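# Pull out the right-side yellow rod and turn it flat

## Task

Take the yellow rod closest to the right arm, draw it outward until it stops, then rotate it 90 degrees so the figures fixed on it are lying horizontal, and finish with neither arm (cables included) in contact with that rod.

## Robot and tools

Robot: two arms, left_arm and right_arm, each with six revolute joints and a parallel gripper with a wrist camera (cam_left_wrist, cam_right_wrist, both 672x504 fisheye). A wrist cable resting on the rod counts as that arm touching it.

Frames: the scene frame has its origin at table-top height midway between the nominal bases, +z up, +x out over the table, left_arm on +y. Calibrated bases: left_arm at (-0.028, +0.289, +0.027) m, right_arm at (-0.040, -0.349, +0.007) m, both nearly unrotated, z up. Each arm's end_effector_position (m) and end_effector_quat_wxyz are given in that arm's own base frame; the position is the point between the finger pads, about 1 cm behind the tips. Fingers point along the gripper's +z and open along its y. Reported hand poses can be off by a few centimetres.

Row layout (used by execute_actions and move): one flat list of 14 numbers covering both arms, always all 14 even if one arm stays still. First 7 are left_arm, next 7 right_arm. Per arm the order is: wrist pitch (joint4), shoulder (joint2), wrist yaw (joint5), wrist roll (joint6), elbow (joint3), waist (joint1), then gripper opening. Values lie in [-1, 1]. The six joint values are offsets, not poses: they are added to the arm's Joint targets as they stood when the action (or move) began, not to the previous row. Scale: 1.0 equals 2.224 rad for waist, shoulder and elbow, and 8.485 rad for wrist pitch, wrist yaw and wrist roll. Opening is absolute: +1 fully open (0.094 m pad gap), -1 closed. To keep an arm still send 0 for its joints and repeat its current opening; a 0 in the opening slot is itself a command (half open).

Joint ranges (rad): waist -2.618 to 3.054, shoulder 0.000 to 3.142, elbow 0.000 to 3.142, wrist pitch -1.571 to 1.571, wrist yaw -1.571 to 1.571, wrist roll -2.094 to 2.094. An action pushing any joint more than 0.059 rad outside its range is rejected for both arms; a malformed action, or a first action that fails this test, rejects the whole call. The true end stop may differ by up to 0.059 rad; a result may say "joint sent to its limit".

execute_actions: actions is a list of actions; each action is up to 15 rows, each row lasting one 1/30 s step, the last row repeated to fill 15 steps. An empty list just reports state. cameras picks images (omit/null/["all"] for all, [] for none). Joint targets may only lead measured angles by 0.339 rad (big joints) or 2.2 rad (wrist), and are scaled back if they would put the gripper over 200 mm from where it is, so big offsets need several actions.

move: target is one 14-number row or a list of up to 15 rows; every row is an offset from the same starting Joint targets, not from the previous row. All joints move together along interpolated paths (gripper tracks a curve), no collision avoidance. speed: rad/s for the joint with furthest to travel, 0.01 to 12.57, default 0.5, or one per target. blend (rad) rounds corners between listed targets. opening_speed (0.2 or more, per second on the -1..+1 scale) ramps the gripper; use a low value to close gently. blocking=false returns after about 0.5 s while the move continues. Result adds a move: line: done, off_target (rested over 0.035 rad from target), moving, held, or fault, plus limits=held if steps were withheld. Faster moves and targets set deeper past contact press harder.

wait: seconds 0 to 10, arms hold their last command. stop: brakes a running move (needs room to slow). zoom_image: camera and region [x0, y0, x1, y1] in image pixels, at most 504x504, from that camera's latest image. read_manual: licence texts only. finished_scene: scene = current scene number; irreversible, ends the scene.

Result lines: Joint positions and Joint velocities list each arm's joints in the row order above (rad, rad/s) then pad gap (m); "within noise" means the arm is still. Joint targets are what the next offsets add to. Tool commands shows current gripper commands. grip_measured uses the opening scale; it follows the command until force limit, so contact is not visible there, and reads a bit wide when empty. Joint torques are in position order (wraps at ±28 N m for numbers 2, 5, 6). "joint command not followed" means the clearance check altered targets. Actions results also list joint positions at some steps.

Avoid: collisions or pressing between the two arms (can fail the scene), closing one gripper on the other's fingers, fast impacts with the table or game, hard pushes against something that will not move, and dropping or flinging parts. To end a push, command targets back past the measured positions. Keeping an arm stretched or straining heats motors: MOTOR HOT at 75 °C, a fold-away fault at 90 °C, and the arm going limp at 100 °C. Release by commanding an opening well above grip_measured, and back fully off the rod at the end.

Each tool is called after ">>>" by a JSON object that holds its "op" and its "data".

## Session

>>> {"op": "execute_actions", "data": {"actions": []}}

Scene clock: 0.00 s.
left_arm: end_effector_position=(+0.4007, +0.0076, +0.1253) grip_measured=+1.000 end_effector_quat_wxyz=(+0.625, -0.028, +0.778, +0.057) | right_arm: end_effector_position=(+0.3999, -0.0295, +0.1148) grip_measured=+1.000 end_effector_quat_wxyz=(+0.608, +0.063, +0.791, -0.024)
Joint names: [wrist pitch, shoulder, wrist yaw, wrist roll, elbow, waist]
Joint positions: left_arm=[0.966 1.539 -0.191 0.014 0.356 -0.068 0.094] | right_arm=[0.914 1.54 0.071 0.059 0.363 -0.045 0.094]
Joint velocities: within noise
Joint torques (N m): no reading
Heat: left arm: 47 °C; right arm: 43 °C.
Joint targets: left_arm=[0.959 1.536 -0.192 0.014 0.359 -0.068] | right_arm=[0.904 1.537 0.071 0.060 0.366 -0.045]
Tool commands: left_gripper/opening=+1.0 right_gripper/opening=+1.0

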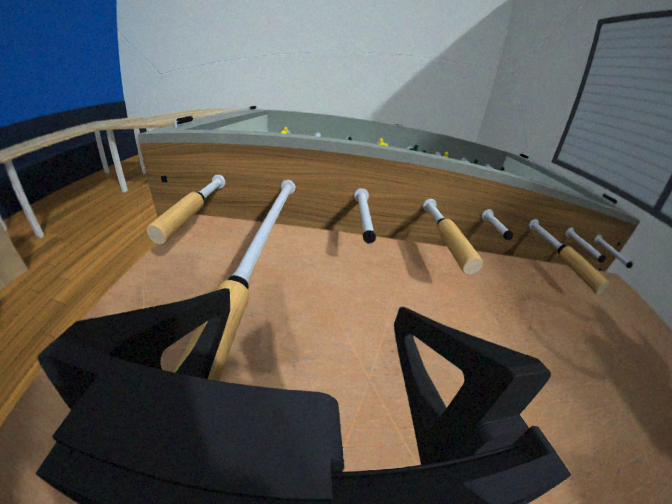

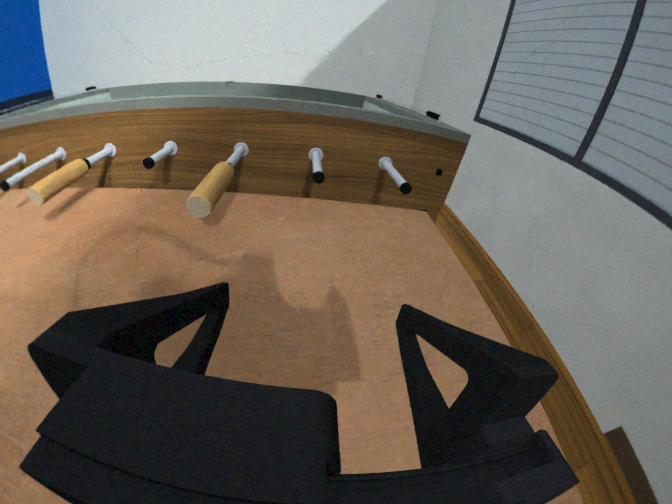

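>>> {"op": "zoom_image", "data": {"camera": "cam_left_wrist", "region": [240, 90, 560, 290]}}

>>> {"op": "zoom_image", "data": {"camera": "cam_right_wrist", "region": [140, 70, 460, 230]}}

Scaled by 1.575 from the camera's 672x504 image, which has a finer 960x720 frame.

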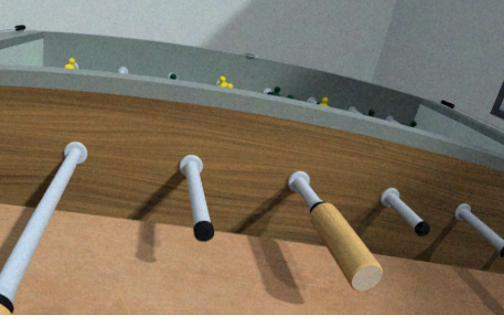

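Scaled by 1.575 from the camera's 672x504 image, which has a finer 960x720 frame.

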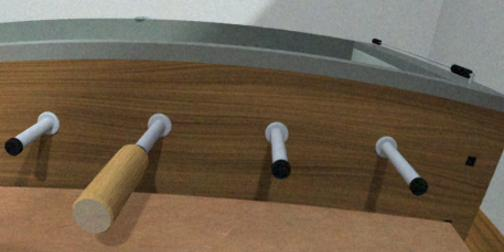

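>>> {"op": "move", "data": {"target": [-0.1319,0,0.0226,0,0.468,-0.1942,1,-0.0008,0.2302,0.0682,-0.0808,0.214,0.2023,1], "speed": 0.9}}

Scene clock: 124.90 s.
left_arm: end_effector_position=(+0.4404, -0.2374, +0.3279) grip_measured=+1.000 end_effector_quat_wxyz=(+0.575, +0.202, +0.780, -0.139) | right_arm: end_effector_position=(+0.4848, +0.0916, +0.0816) grip_measured=+1.000 end_effector_quat_wxyz=(+0.526, -0.216, +0.759, -0.318)
Joint names: [wrist pitch, shoulder, wrist yaw, wrist roll, elbow, waist]
Joint positions: left_arm=[-0.143 1.539 -0.009 0.014 1.378 -0.499 0.094] | right_arm=[0.903 2.032 0.647 -0.629 0.818 0.404 0.094]
Joint velocities: within noise
Joint torques (N m): left_arm=[1.72 -9.1 0.08 0.01 9.21 -0.09] | right_arm=[1.57 -6.86 0.22 0.01 6.79 0.1]
Heat: left arm: 45 °C; right arm: 44 °C.
Joint targets: left_arm=[-0.160 1.536 0.000 0.014 1.400 -0.500] | right_arm=[0.897 2.049 0.650 -0.625 0.842 0.405]
move: done
camera_calibration:
cam_left_wrist: T_world_to_cam=[[-0.484745, -0.859725, 0.16092, -0.0538866], [-0.611466, 0.201546, -0.765172, 0.603613], [0.625405, -0.469311, -0.623391, -0.0612851], [0, 0, 0, 1]] pos_world=[0.381296, -0.196745, 0.432335]
cam_right_wrist: T_world_to_cam=[[0.00947077, -0.56238, 0.826825, -0.0298559], [-0.693729, -0.599206, -0.399615, 0.456498], [0.720174, -0.569807, -0.395814, -0.146794], [0, 0, 0, 1]] pos_world=[0.422686, 0.173102, 0.149006]

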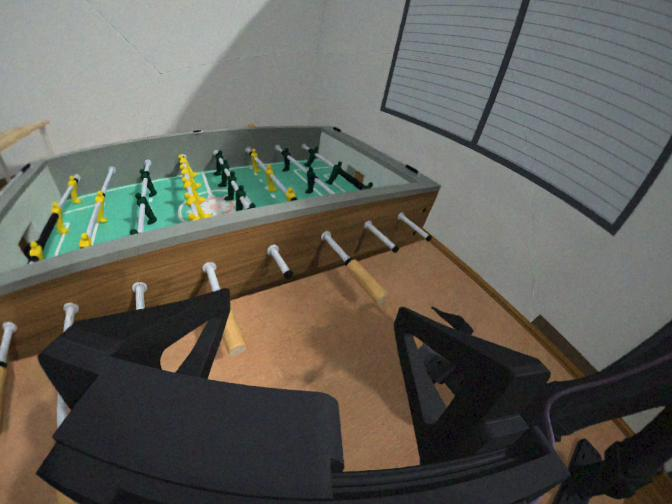

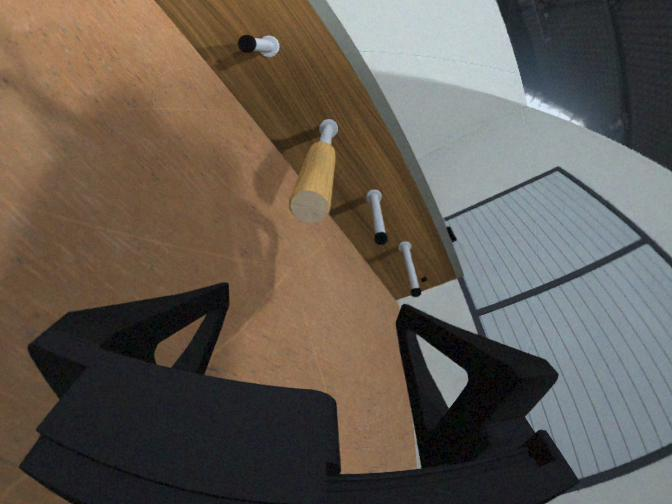

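>>> {"op": "move", "data": {"target": [0,0,0,0,0,0,1,-0.01063,0.0787,-0.00434,-0.00176,0.1233,-0.0174,1], "speed": 0.6}}

>>> {"op": "zoom_image", "data": {"camera": "cam_left_wrist", "region": [150, 130, 420, 280]}}

Scene clock: 152.20 s.
left_arm: end_effector_position=(+0.4403, -0.2374, +0.3276) grip_measured=+1.000 end_effector_quat_wxyz=(+0.575, +0.202, +0.781, -0.139) | right_arm: end_effector_position=(+0.5444, +0.1024, +0.0769) grip_measured=+1.000 end_effector_quat_wxyz=(+0.529, -0.212, +0.757, -0.321)
Joint names: [wrist pitch, shoulder, wrist yaw, wrist roll, elbow, waist]
Joint positions: left_arm=[-0.144 1.539 -0.009 0.014 1.378 -0.499 0.094] | right_arm=[0.816 2.202 0.626 -0.644 1.093 0.374 0.094]
Joint velocities: within noise
Joint torques (N m): left_arm=[1.75 -9.11 0.08 0.01 9.17 -0.06] | right_arm=[1.57 -8.23 0.01 0.04 7.28 -0.62]
Heat: left arm: 46 °C; right arm: 45 °C.
Joint targets: left_arm=[-0.160 1.536 0.000 0.014 1.400 -0.500] | right_arm=[0.807 2.224 0.613 -0.641 1.116 0.366]
move: done
camera_calibration:
cam_left_wrist: T_world_to_cam=[[-0.484936, -0.859598, 0.161022, -0.0538858], [-0.612171, 0.202154, -0.764448, 0.603561], [0.624567, -0.469282, -0.624253, -0.0607593], [0, 0, 0, 1]] pos_world=[0.381299, -0.196845, 0.432138]
cam_right_wrist: T_world_to_cam=[[-0.00215144, -0.560921, 0.827867, -0.0143204], [-0.694158, -0.59508, -0.405, 0.502573], [0.71982, -0.575542, -0.388087, -0.18527], [0, 0, 0, 1]] pos_world=[0.482195, 0.184407, 0.143496]

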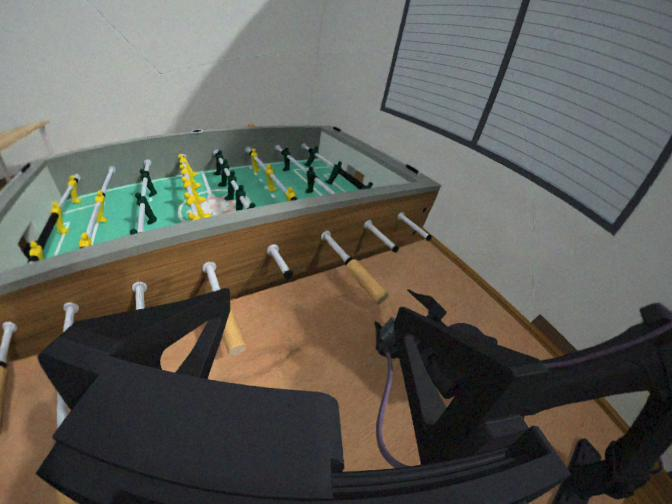

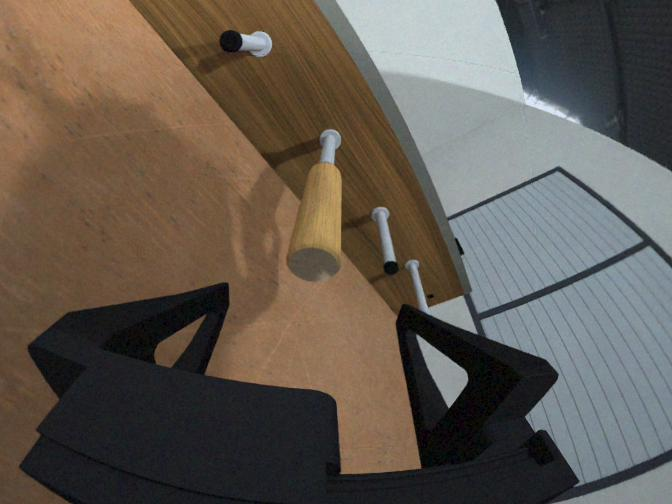

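Scaled by 1.867 from the camera's 672x504 image, which has a finer 960x720 frame.

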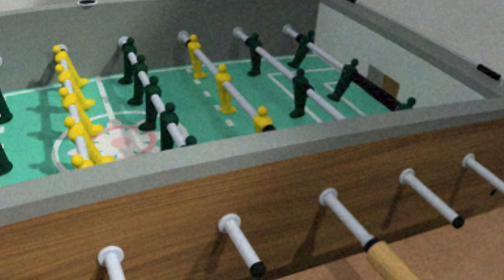

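>>> {"op": "move", "data": {"target": [0,0,0,0,0,0,1,-0.02098,0.0985,-0.00695,-0.0024,0.1839,-0.0276,1], "speed": 0.5}}

Scene clock: 162.07 s.
left_arm: end_effector_position=(+0.4403, -0.2374, +0.3276) grip_measured=+1.000 end_effector_quat_wxyz=(+0.575, +0.202, +0.781, -0.139) | right_arm: end_effector_position=(+0.6249, +0.1022, +0.0745) grip_measured=+1.000 end_effector_quat_wxyz=(+0.530, -0.211, +0.756, -0.321)
Joint names: [wrist pitch, shoulder, wrist yaw, wrist roll, elbow, waist]
Joint positions: left_arm=[-0.144 1.539 -0.009 0.014 1.378 -0.499 0.094] | right_arm=[0.639 2.417 0.567 -0.663 1.498 0.312 0.094]
Joint velocities: within noise
Joint torques (N m): left_arm=[1.76 -9.14 0.08 0.01 9.17 -0.08] | right_arm=[1.56 -9.95 0.02 0.05 8.38 -0.62]
Heat: left arm: 46 °C; right arm: 45 °C.
Joint targets: left_arm=[-0.160 1.536 0.000 0.014 1.400 -0.500] | right_arm=[0.629 2.444 0.554 -0.661 1.526 0.305]
move: done
camera_calibration:
cam_left_wrist: T_world_to_cam=[[-0.484936, -0.859598, 0.161022, -0.0538858], [-0.612171, 0.202154, -0.764448, 0.603561], [0.624567, -0.469282, -0.624253, -0.0607593], [0, 0, 0, 1]] pos_world=[0.381299, -0.196845, 0.432138]
cam_right_wrist: T_world_to_cam=[[-0.00455926, -0.562787, 0.82659, -0.0104558], [-0.693392, -0.593829, -0.408135, 0.557014], [0.720546, -0.575012, -0.387525, -0.244832], [0, 0, 0, 1]] pos_world=[0.562594, 0.184105, 0.141101]

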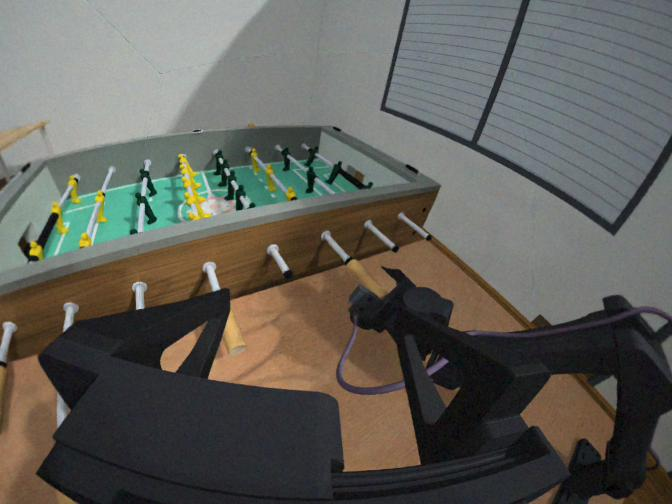

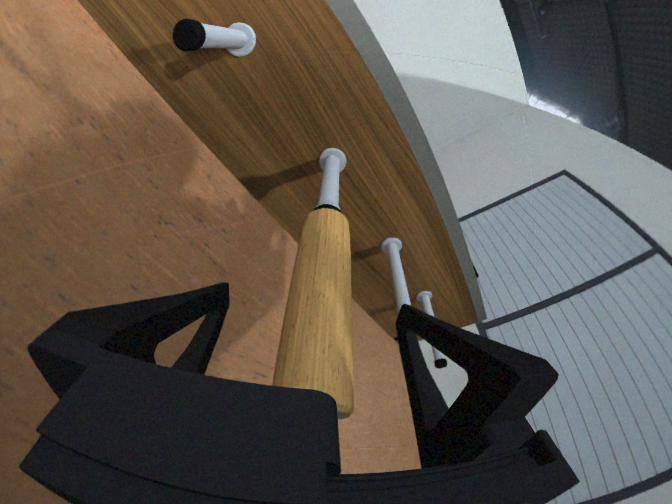

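>>> {"op": "move", "data": {"target": [0,0,0,0,0,0,1,0,0,0,0,0,0,-1], "opening_speed": 0.8}}

Scene clock: 169.40 s.
left_arm: end_effector_position=(+0.4403, -0.2374, +0.3276) grip_measured=+1.000 end_effector_quat_wxyz=(+0.575, +0.202, +0.781, -0.139) | right_arm: end_effector_position=(+0.6249, +0.1023, +0.0744) grip_measured=-0.305 end_effector_quat_wxyz=(+0.530, -0.211, +0.756, -0.321)
Joint names: [wrist pitch, shoulder, wrist yaw, wrist roll, elbow, waist]
Joint positions: left_arm=[-0.144 1.539 -0.009 0.014 1.378 -0.499 0.094] | right_arm=[0.639 2.417 0.566 -0.664 1.498 0.312 0.033]
Joint velocities: within noise
Joint torques (N m): left_arm=[1.75 -9.18 0.09 0.01 9.2 -0.1] | right_arm=[1.56 -9.95 0.01 0.04 8.34 -0.62]
Heat: left arm: 46 °C; right arm: 45 °C.
Joint targets: left_arm=[-0.160 1.536 0.000 0.014 1.400 -0.500] | right_arm=[0.629 2.444 0.554 -0.661 1.525 0.305]
move: done
camera_calibration:
cam_left_wrist: T_world_to_cam=[[-0.484936, -0.859598, 0.161022, -0.0538858], [-0.612171, 0.202154, -0.764448, 0.603561], [0.624567, -0.469282, -0.624253, -0.0607593], [0, 0, 0, 1]] pos_world=[0.381299, -0.196845, 0.432138]
cam_right_wrist: T_world_to_cam=[[-0.00353718, -0.562259, 0.826954, -0.0111218], [-0.693111, -0.594716, -0.407321, 0.556961], [0.720822, -0.574611, -0.387604, -0.244992], [0, 0, 0, 1]] pos_world=[0.562592, 0.184205, 0.1411]

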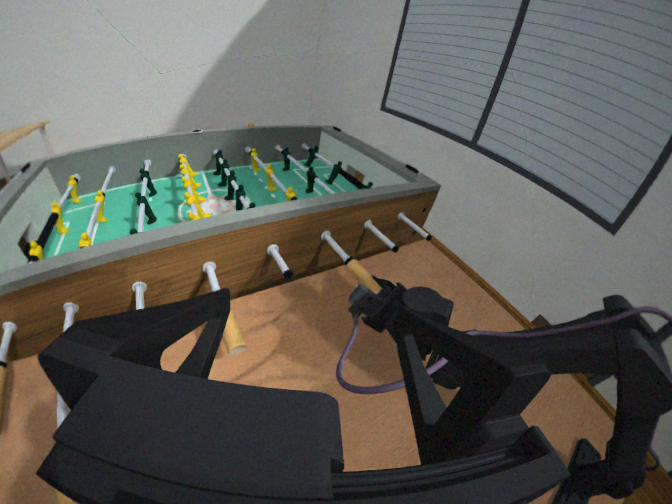

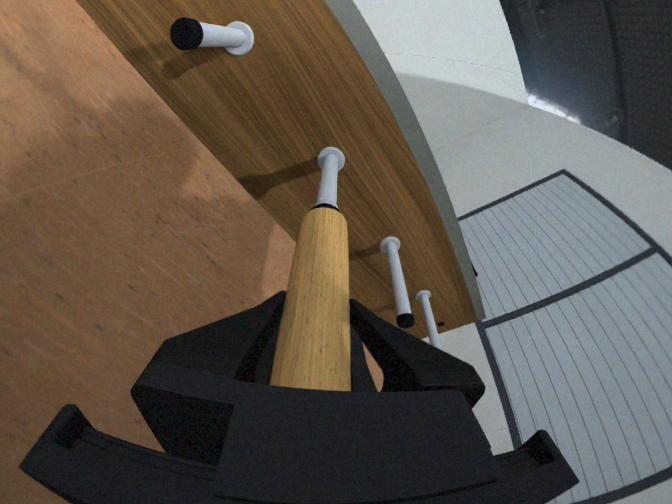

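>>> {"op": "move", "data": {"target": [[0,0,0,0,0,0,1,0.01606,-0.0663,0.00451,0.00153,-0.1308,0.0178,-1],[0,0,0,0,0,0,1,0.02818,-0.1193,0.00965,0.00354,-0.2343,0.0383,-1]], "speed": 0.4}}

>>> {"op": "zoom_image", "data": {"camera": "cam_left_wrist", "region": [150, 130, 420, 340]}}

Scene clock: 199.20 s.
left_arm: end_effector_position=(+0.4403, -0.2374, +0.3275) grip_measured=+1.000 end_effector_quat_wxyz=(+0.575, +0.202, +0.781, -0.139) | right_arm: end_effector_position=(+0.5308, +0.0999, +0.0701) grip_measured=-0.305 end_effector_quat_wxyz=(+0.530, -0.210, +0.755, -0.324)
Joint names: [wrist pitch, shoulder, wrist yaw, wrist roll, elbow, waist]
Joint positions: left_arm=[-0.144 1.539 -0.009 0.014 1.378 -0.499 0.094] | right_arm=[0.88 2.195 0.64 -0.644 1.026 0.383 0.033]
Joint velocities: within noise
Joint torques (N m): left_arm=[1.76 -9.11 0.07 0.02 9.22 -0.08] | right_arm=[1.53 -10.99 0.11 0.15 3.6 0.72]
Heat: left arm: 46 °C; right arm: 45 °C.
Joint targets: left_arm=[-0.160 1.536 0.000 0.014 1.400 -0.500] | right_arm=[0.868 2.178 0.636 -0.631 1.004 0.390]
move: done
camera_calibration:
cam_left_wrist: T_world_to_cam=[[-0.484793, -0.859677, 0.161028, -0.0539429], [-0.612469, 0.202245, -0.764185, 0.603504], [0.624386, -0.469097, -0.624573, -0.0605783], [0, 0, 0, 1]] pos_world=[0.3813, -0.196846, 0.432039]
cam_right_wrist: T_world_to_cam=[[-0.00986831, -0.559344, 0.828877, -0.00622673], [-0.694502, -0.592537, -0.408126, 0.489182], [0.719423, -0.579684, -0.382618, -0.179346], [0, 0, 0, 1]] pos_world=[0.468702, 0.182412, 0.136188]

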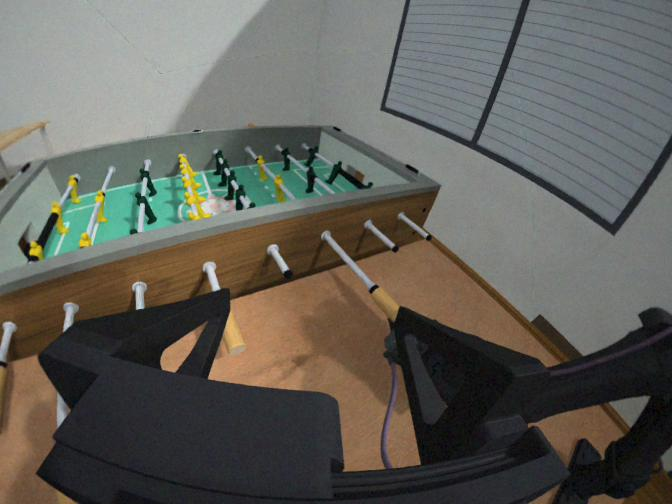

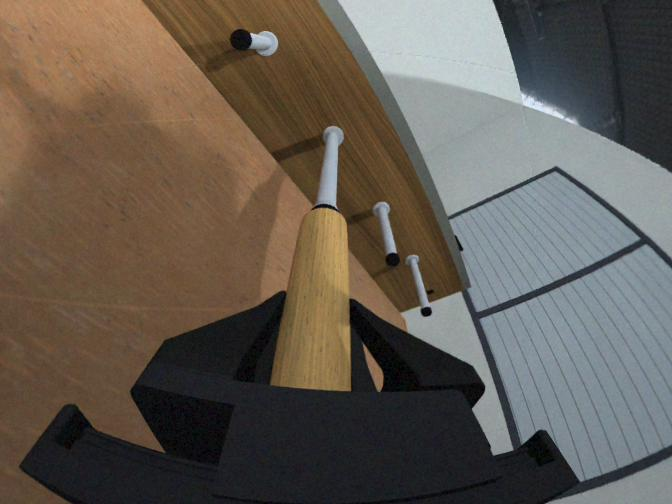

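Scaled by 1.867 from the camera's 672x504 image, which has a finer 960x720 frame.

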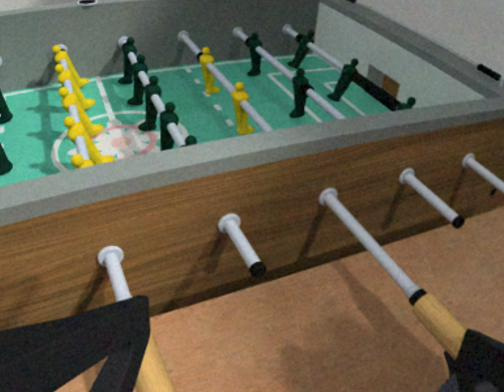

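>>> {"op": "move", "data": {"target": [[0,0,0,0,0,0,1,0.00985,-0.0488,0.00647,0.00278,-0.0929,0.026,-1],[0,0,0,0,0,0,1,0.01705,-0.096,0.01483,0.00648,-0.1774,0.0598,-1]], "speed": 0.3}}

>>> {"op": "zoom_image", "data": {"camera": "cam_left_wrist", "region": [150, 130, 420, 340]}}

Scene clock: 212.20 s.
left_arm: end_effector_position=(+0.4403, -0.2374, +0.3275) grip_measured=+1.000 end_effector_quat_wxyz=(+0.575, +0.202, +0.781, -0.139) | right_arm: end_effector_position=(+0.4886, +0.1055, +0.0762) grip_measured=-0.307 end_effector_quat_wxyz=(+0.556, -0.213, +0.752, -0.284)
Joint names: [wrist pitch, shoulder, wrist yaw, wrist roll, elbow, waist]
Joint positions: left_arm=[-0.144 1.539 -0.009 0.014 1.378 -0.499 0.094] | right_arm=[0.994 2.077 0.59 -0.596 0.815 0.41 0.033]
Joint velocities: within noise
Joint torques (N m): left_arm=[1.75 -9.13 0.08 0.01 9.21 -0.1] | right_arm=[1.81 -17.8 2.03 0.22 -10.85 10.1]
Heat: left arm: 46 °C; right arm: 45 °C.
Joint targets: left_arm=[-0.160 1.536 0.000 0.014 1.400 -0.500] | right_arm=[1.013 1.965 0.761 -0.576 0.610 0.523]
move: off_target (right_arm); right_arm: the elbow is farthest, 0.205 rad from its target
camera_calibration:
cam_left_wrist: T_world_to_cam=[[-0.484793, -0.859677, 0.161028, -0.0539429], [-0.612469, 0.202245, -0.764185, 0.603504], [0.624386, -0.469097, -0.624573, -0.0605783], [0, 0, 0, 1]] pos_world=[0.3813, -0.196846, 0.432039]
cam_right_wrist: T_world_to_cam=[[0.00844413, -0.612532, 0.7904, -0.00906368], [-0.64498, -0.607366, -0.463797, 0.447179], [0.764153, -0.505876, -0.4002, -0.171689], [0, 0, 0, 1]] pos_world=[0.419695, 0.179196, 0.145854]

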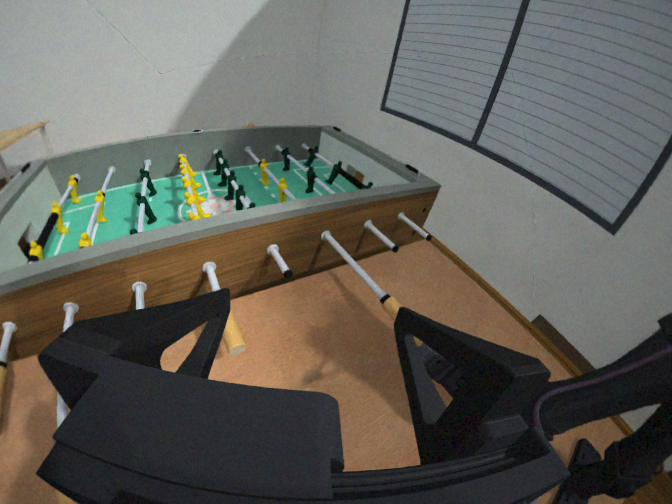

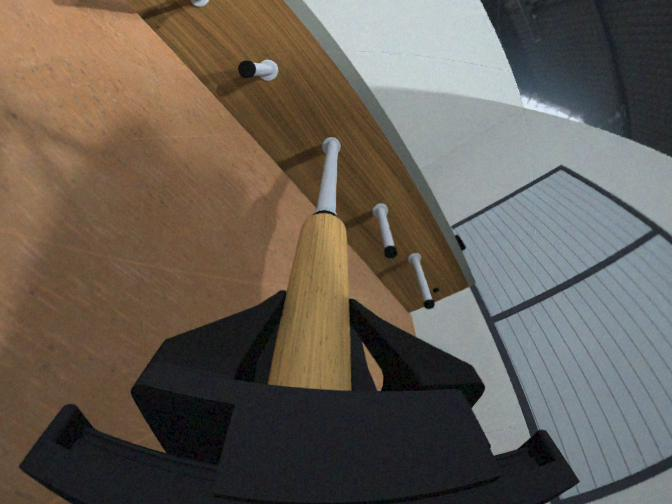

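Scaled by 1.867 from the camera's 672x504 image, which has a finer 960x720 frame.

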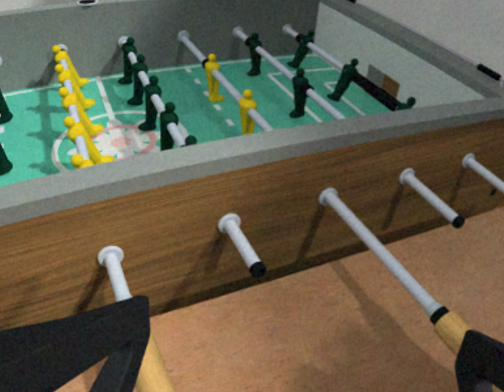

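>>> {"op": "move", "data": {"target": [[0,0,0,0,0,0,1,-0.0097,0.0599,-0.01018,-0.00456,0.1085,-0.0415,-1],[0,0,0,0,0,0,1,-0.02232,0.0255,-0.03027,0.04078,0.0978,-0.0645,-1],[0,0,0,0,0,0,1,-0.02256,0.009,-0.05308,0.08172,0.083,-0.0934,-1],[0,0,0,0,0,0,1,-0.01189,0.0122,-0.07564,0.12154,0.0651,-0.1235,-1],[0,0,0,0,0,0,1,0.0085,0.0384,-0.09504,0.16281,0.0492,-0.1498,-1]], "speed": 0.6, "blend": 0.05}}

>>> {"op": "zoom_image", "data": {"camera": "cam_left_wrist", "region": [150, 130, 420, 340]}}

Scene clock: 255.87 s.
left_arm: end_effector_position=(+0.4403, -0.2374, +0.3275) grip_measured=+1.000 end_effector_quat_wxyz=(+0.575, +0.202, +0.781, -0.139) | right_arm: end_effector_position=(+0.4943, +0.1050, +0.0735) grip_measured=-0.307 end_effector_quat_wxyz=(+0.541, +0.209, +0.759, +0.296)
Joint names: [wrist pitch, shoulder, wrist yaw, wrist roll, elbow, waist]
Joint positions: left_arm=[-0.144 1.539 -0.009 0.014 1.378 -0.499 0.094] | right_arm=[1.061 2.048 -0.036 0.761 0.745 0.195 0.033]
Joint velocities: within noise
Joint torques (N m): left_arm=[1.76 -9.14 0.07 0 9.2 -0.1] | right_arm=[1.97 -7.91 -0.09 0.41 2.74 -0.36]
Heat: left arm: 46 °C; right arm: 51 °C.
Joint targets: left_arm=[-0.160 1.536 0.000 0.014 1.400 -0.500] | right_arm=[1.085 2.050 -0.045 0.805 0.719 0.190]
move: off_target (right_arm); right_arm: the wrist roll is farthest, 0.044 rad from its target
camera_calibration:
cam_left_wrist: T_world_to_cam=[[-0.484793, -0.859677, 0.161028, -0.0539429], [-0.612469, 0.202245, -0.764185, 0.603504], [0.624386, -0.469097, -0.624573, -0.0605783], [0, 0, 0, 1]] pos_world=[0.3813, -0.196846, 0.432039]
cam_right_wrist: T_world_to_cam=[[0.0146723, -0.849022, -0.528154, 0.111421], [-0.672313, 0.382605, -0.633725, 0.371347], [0.740121, 0.364383, -0.565195, -0.244784], [0, 0, 0, 1]] pos_world=[0.429197, 0.0417144, 0.155829]

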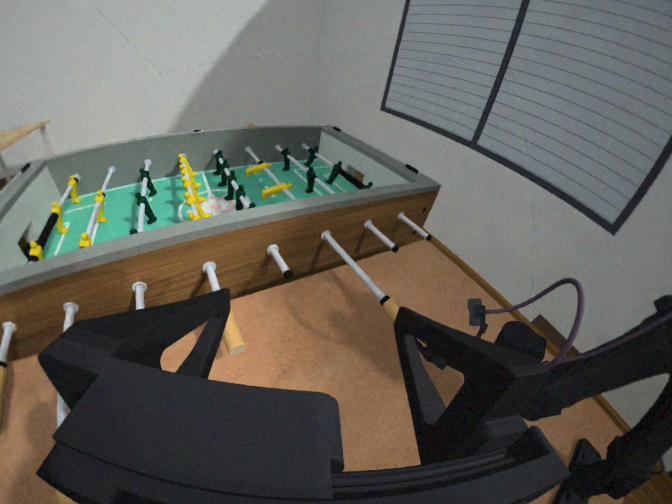

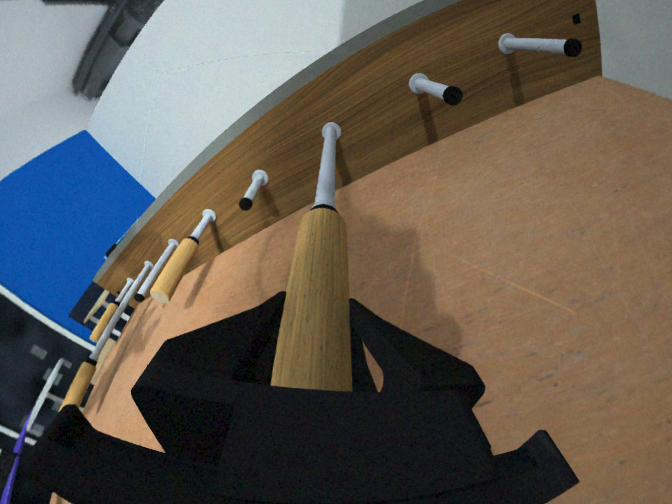

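Scaled by 1.867 from the camera's 672x504 image, which has a finer 960x720 frame.

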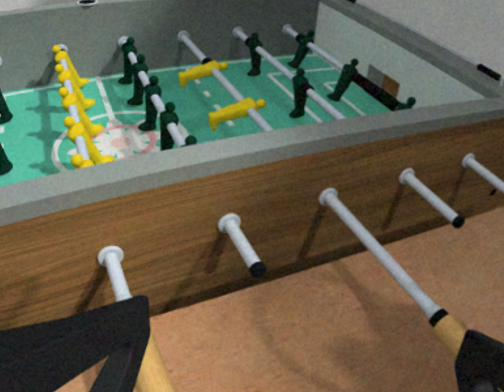

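>>> {"op": "move", "data": {"target": [[0,0,0,0,0,0,1,0.0025,-0.0094,0.0008,-0.0005,-0.0188,0.003,-1],[0,0,0,0,0,0,1,0.0025,-0.0094,0.0008,-0.0005,-0.0188,0.003,1]], "speed": 0.3, "opening_speed": 1.0}}

>>> {"op": "zoom_image", "data": {"camera": "cam_left_wrist", "region": [150, 130, 420, 340]}}

Scene clock: 279.90 s.
left_arm: end_effector_position=(+0.4403, -0.2374, +0.3275) grip_measured=+1.000 end_effector_quat_wxyz=(+0.575, +0.202, +0.781, -0.139) | right_arm: end_effector_position=(+0.4820, +0.1020, +0.0647) grip_measured=+0.998 end_effector_quat_wxyz=(+0.531, +0.227, +0.758, +0.304)
Joint names: [wrist pitch, shoulder, wrist yaw, wrist roll, elbow, waist]
Joint positions: left_arm=[-0.144 1.539 -0.009 0.014 1.378 -0.499 0.094] | right_arm=[1.099 2.045 -0.033 0.801 0.692 0.195 0.094]
Joint velocities: within noise
Joint torques (N m): left_arm=[1.75 -9.1 0.08 0 9.21 -0.03] | right_arm=[1.8 -9.16 -0.03 0.01 3.3 0.21]
Heat: left arm: 45 °C; right arm: 49 °C.
Joint targets: left_arm=[-0.160 1.536 0.000 0.014 1.400 -0.500] | right_arm=[1.106 2.029 -0.038 0.801 0.677 0.197]
move: done; target 2's new numbers were sent with right_arm's elbow 0.062 rad from that target
camera_calibration:
cam_left_wrist: T_world_to_cam=[[-0.484793, -0.859677, 0.161028, -0.0539429], [-0.612469, 0.202245, -0.764185, 0.603504], [0.624386, -0.469097, -0.624573, -0.0605783], [0, 0, 0, 1]] pos_world=[0.3813, -0.196846, 0.432039]
cam_right_wrist: T_world_to_cam=[[-0.00761639, -0.830066, -0.557613, 0.11519], [-0.680301, 0.412996, -0.605496, 0.357551], [0.732893, 0.374733, -0.56784, -0.236901], [0, 0, 0, 1]] pos_world=[0.417743, 0.0367232, 0.146205]

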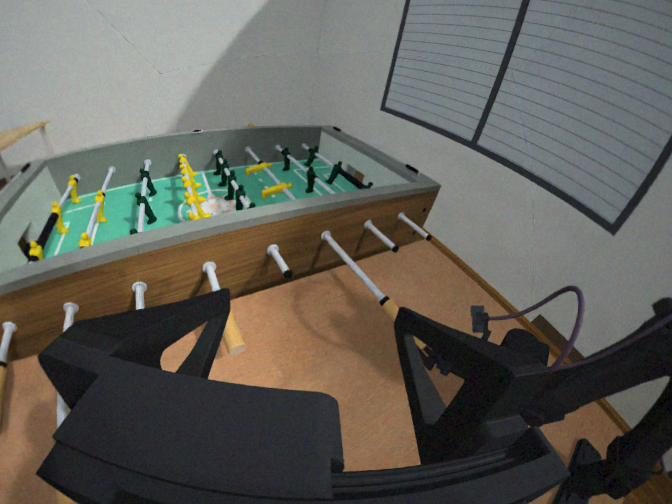

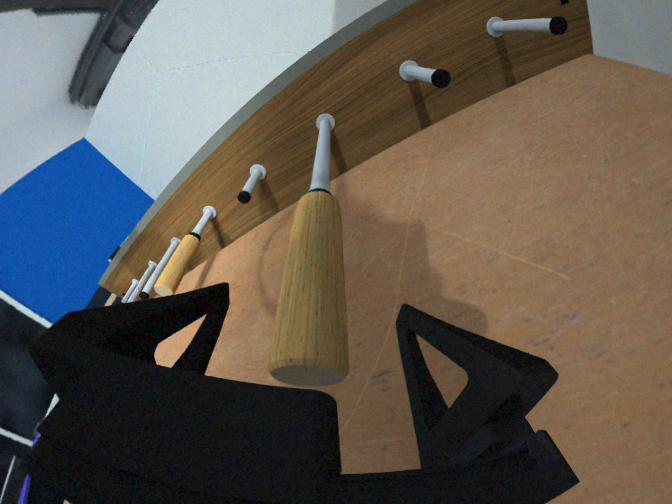

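Scaled by 1.867 from the camera's 672x504 image, which has a finer 960x720 frame.

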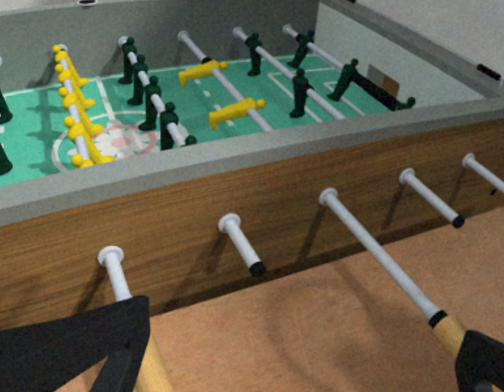

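>>> {"op": "move", "data": {"target": [0,0,0,0,0,0,1,0.01729,-0.0676,0.00714,0.00244,-0.1335,0.0281,1], "speed": 0.4, "cameras": ["cam_right_wrist"]}}

Scene clock: 287.20 s.
left_arm: end_effector_position=(+0.4403, -0.2374, +0.3275) grip_measured=+1.000 end_effector_quat_wxyz=(+0.575, +0.202, +0.781, -0.139) | right_arm: end_effector_position=(+0.4076, +0.1029, +0.0624) grip_measured=+0.998 end_effector_quat_wxyz=(+0.524, +0.228, +0.762, +0.304)
Joint names: [wrist pitch, shoulder, wrist yaw, wrist roll, elbow, waist]
Joint positions: left_arm=[-0.144 1.539 -0.009 0.014 1.378 -0.499 0.094] | right_arm=[1.236 1.897 0.015 0.82 0.393 0.251 0.094]
Joint velocities: within noise
Joint torques (N m): left_arm=[1.75 -9.1 0.06 0.01 9.25 -0.12] | right_arm=[1.96 -7.35 0.08 0.02 2.7 0.75]
Heat: left arm: 45 °C; right arm: 48 °C.
Joint targets: left_arm=[-0.160 1.536 0.000 0.014 1.400 -0.500] | right_arm=[1.253 1.879 0.023 0.822 0.380 0.259]
move: done
camera_calibration:
cam_right_wrist: T_world_to_cam=[[-0.0115262, -0.828719, -0.559546, 0.115622], [-0.691674, 0.410719, -0.594051, 0.309385], [0.722118, 0.380176, -0.577938, -0.179562], [0, 0, 0, 1]] pos_world=[0.344992, 0.0370133, 0.14471]
Images, in order (width x height): cam_right_wrist 672x504.

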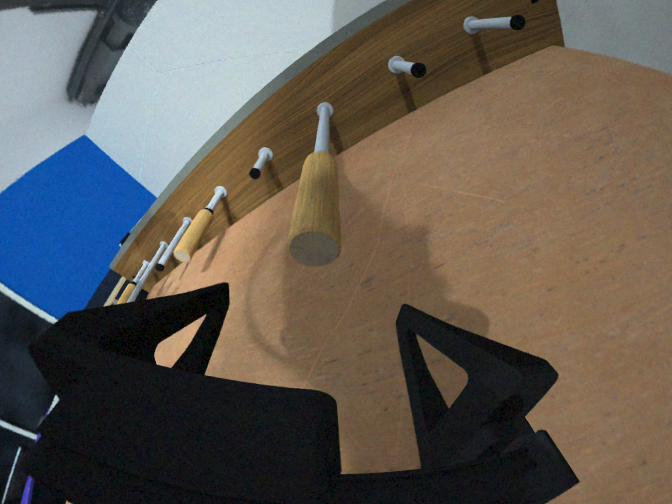

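>>> {"op": "finished_scene", "data": {"scene": 1}}

The scene is finished: the task was done.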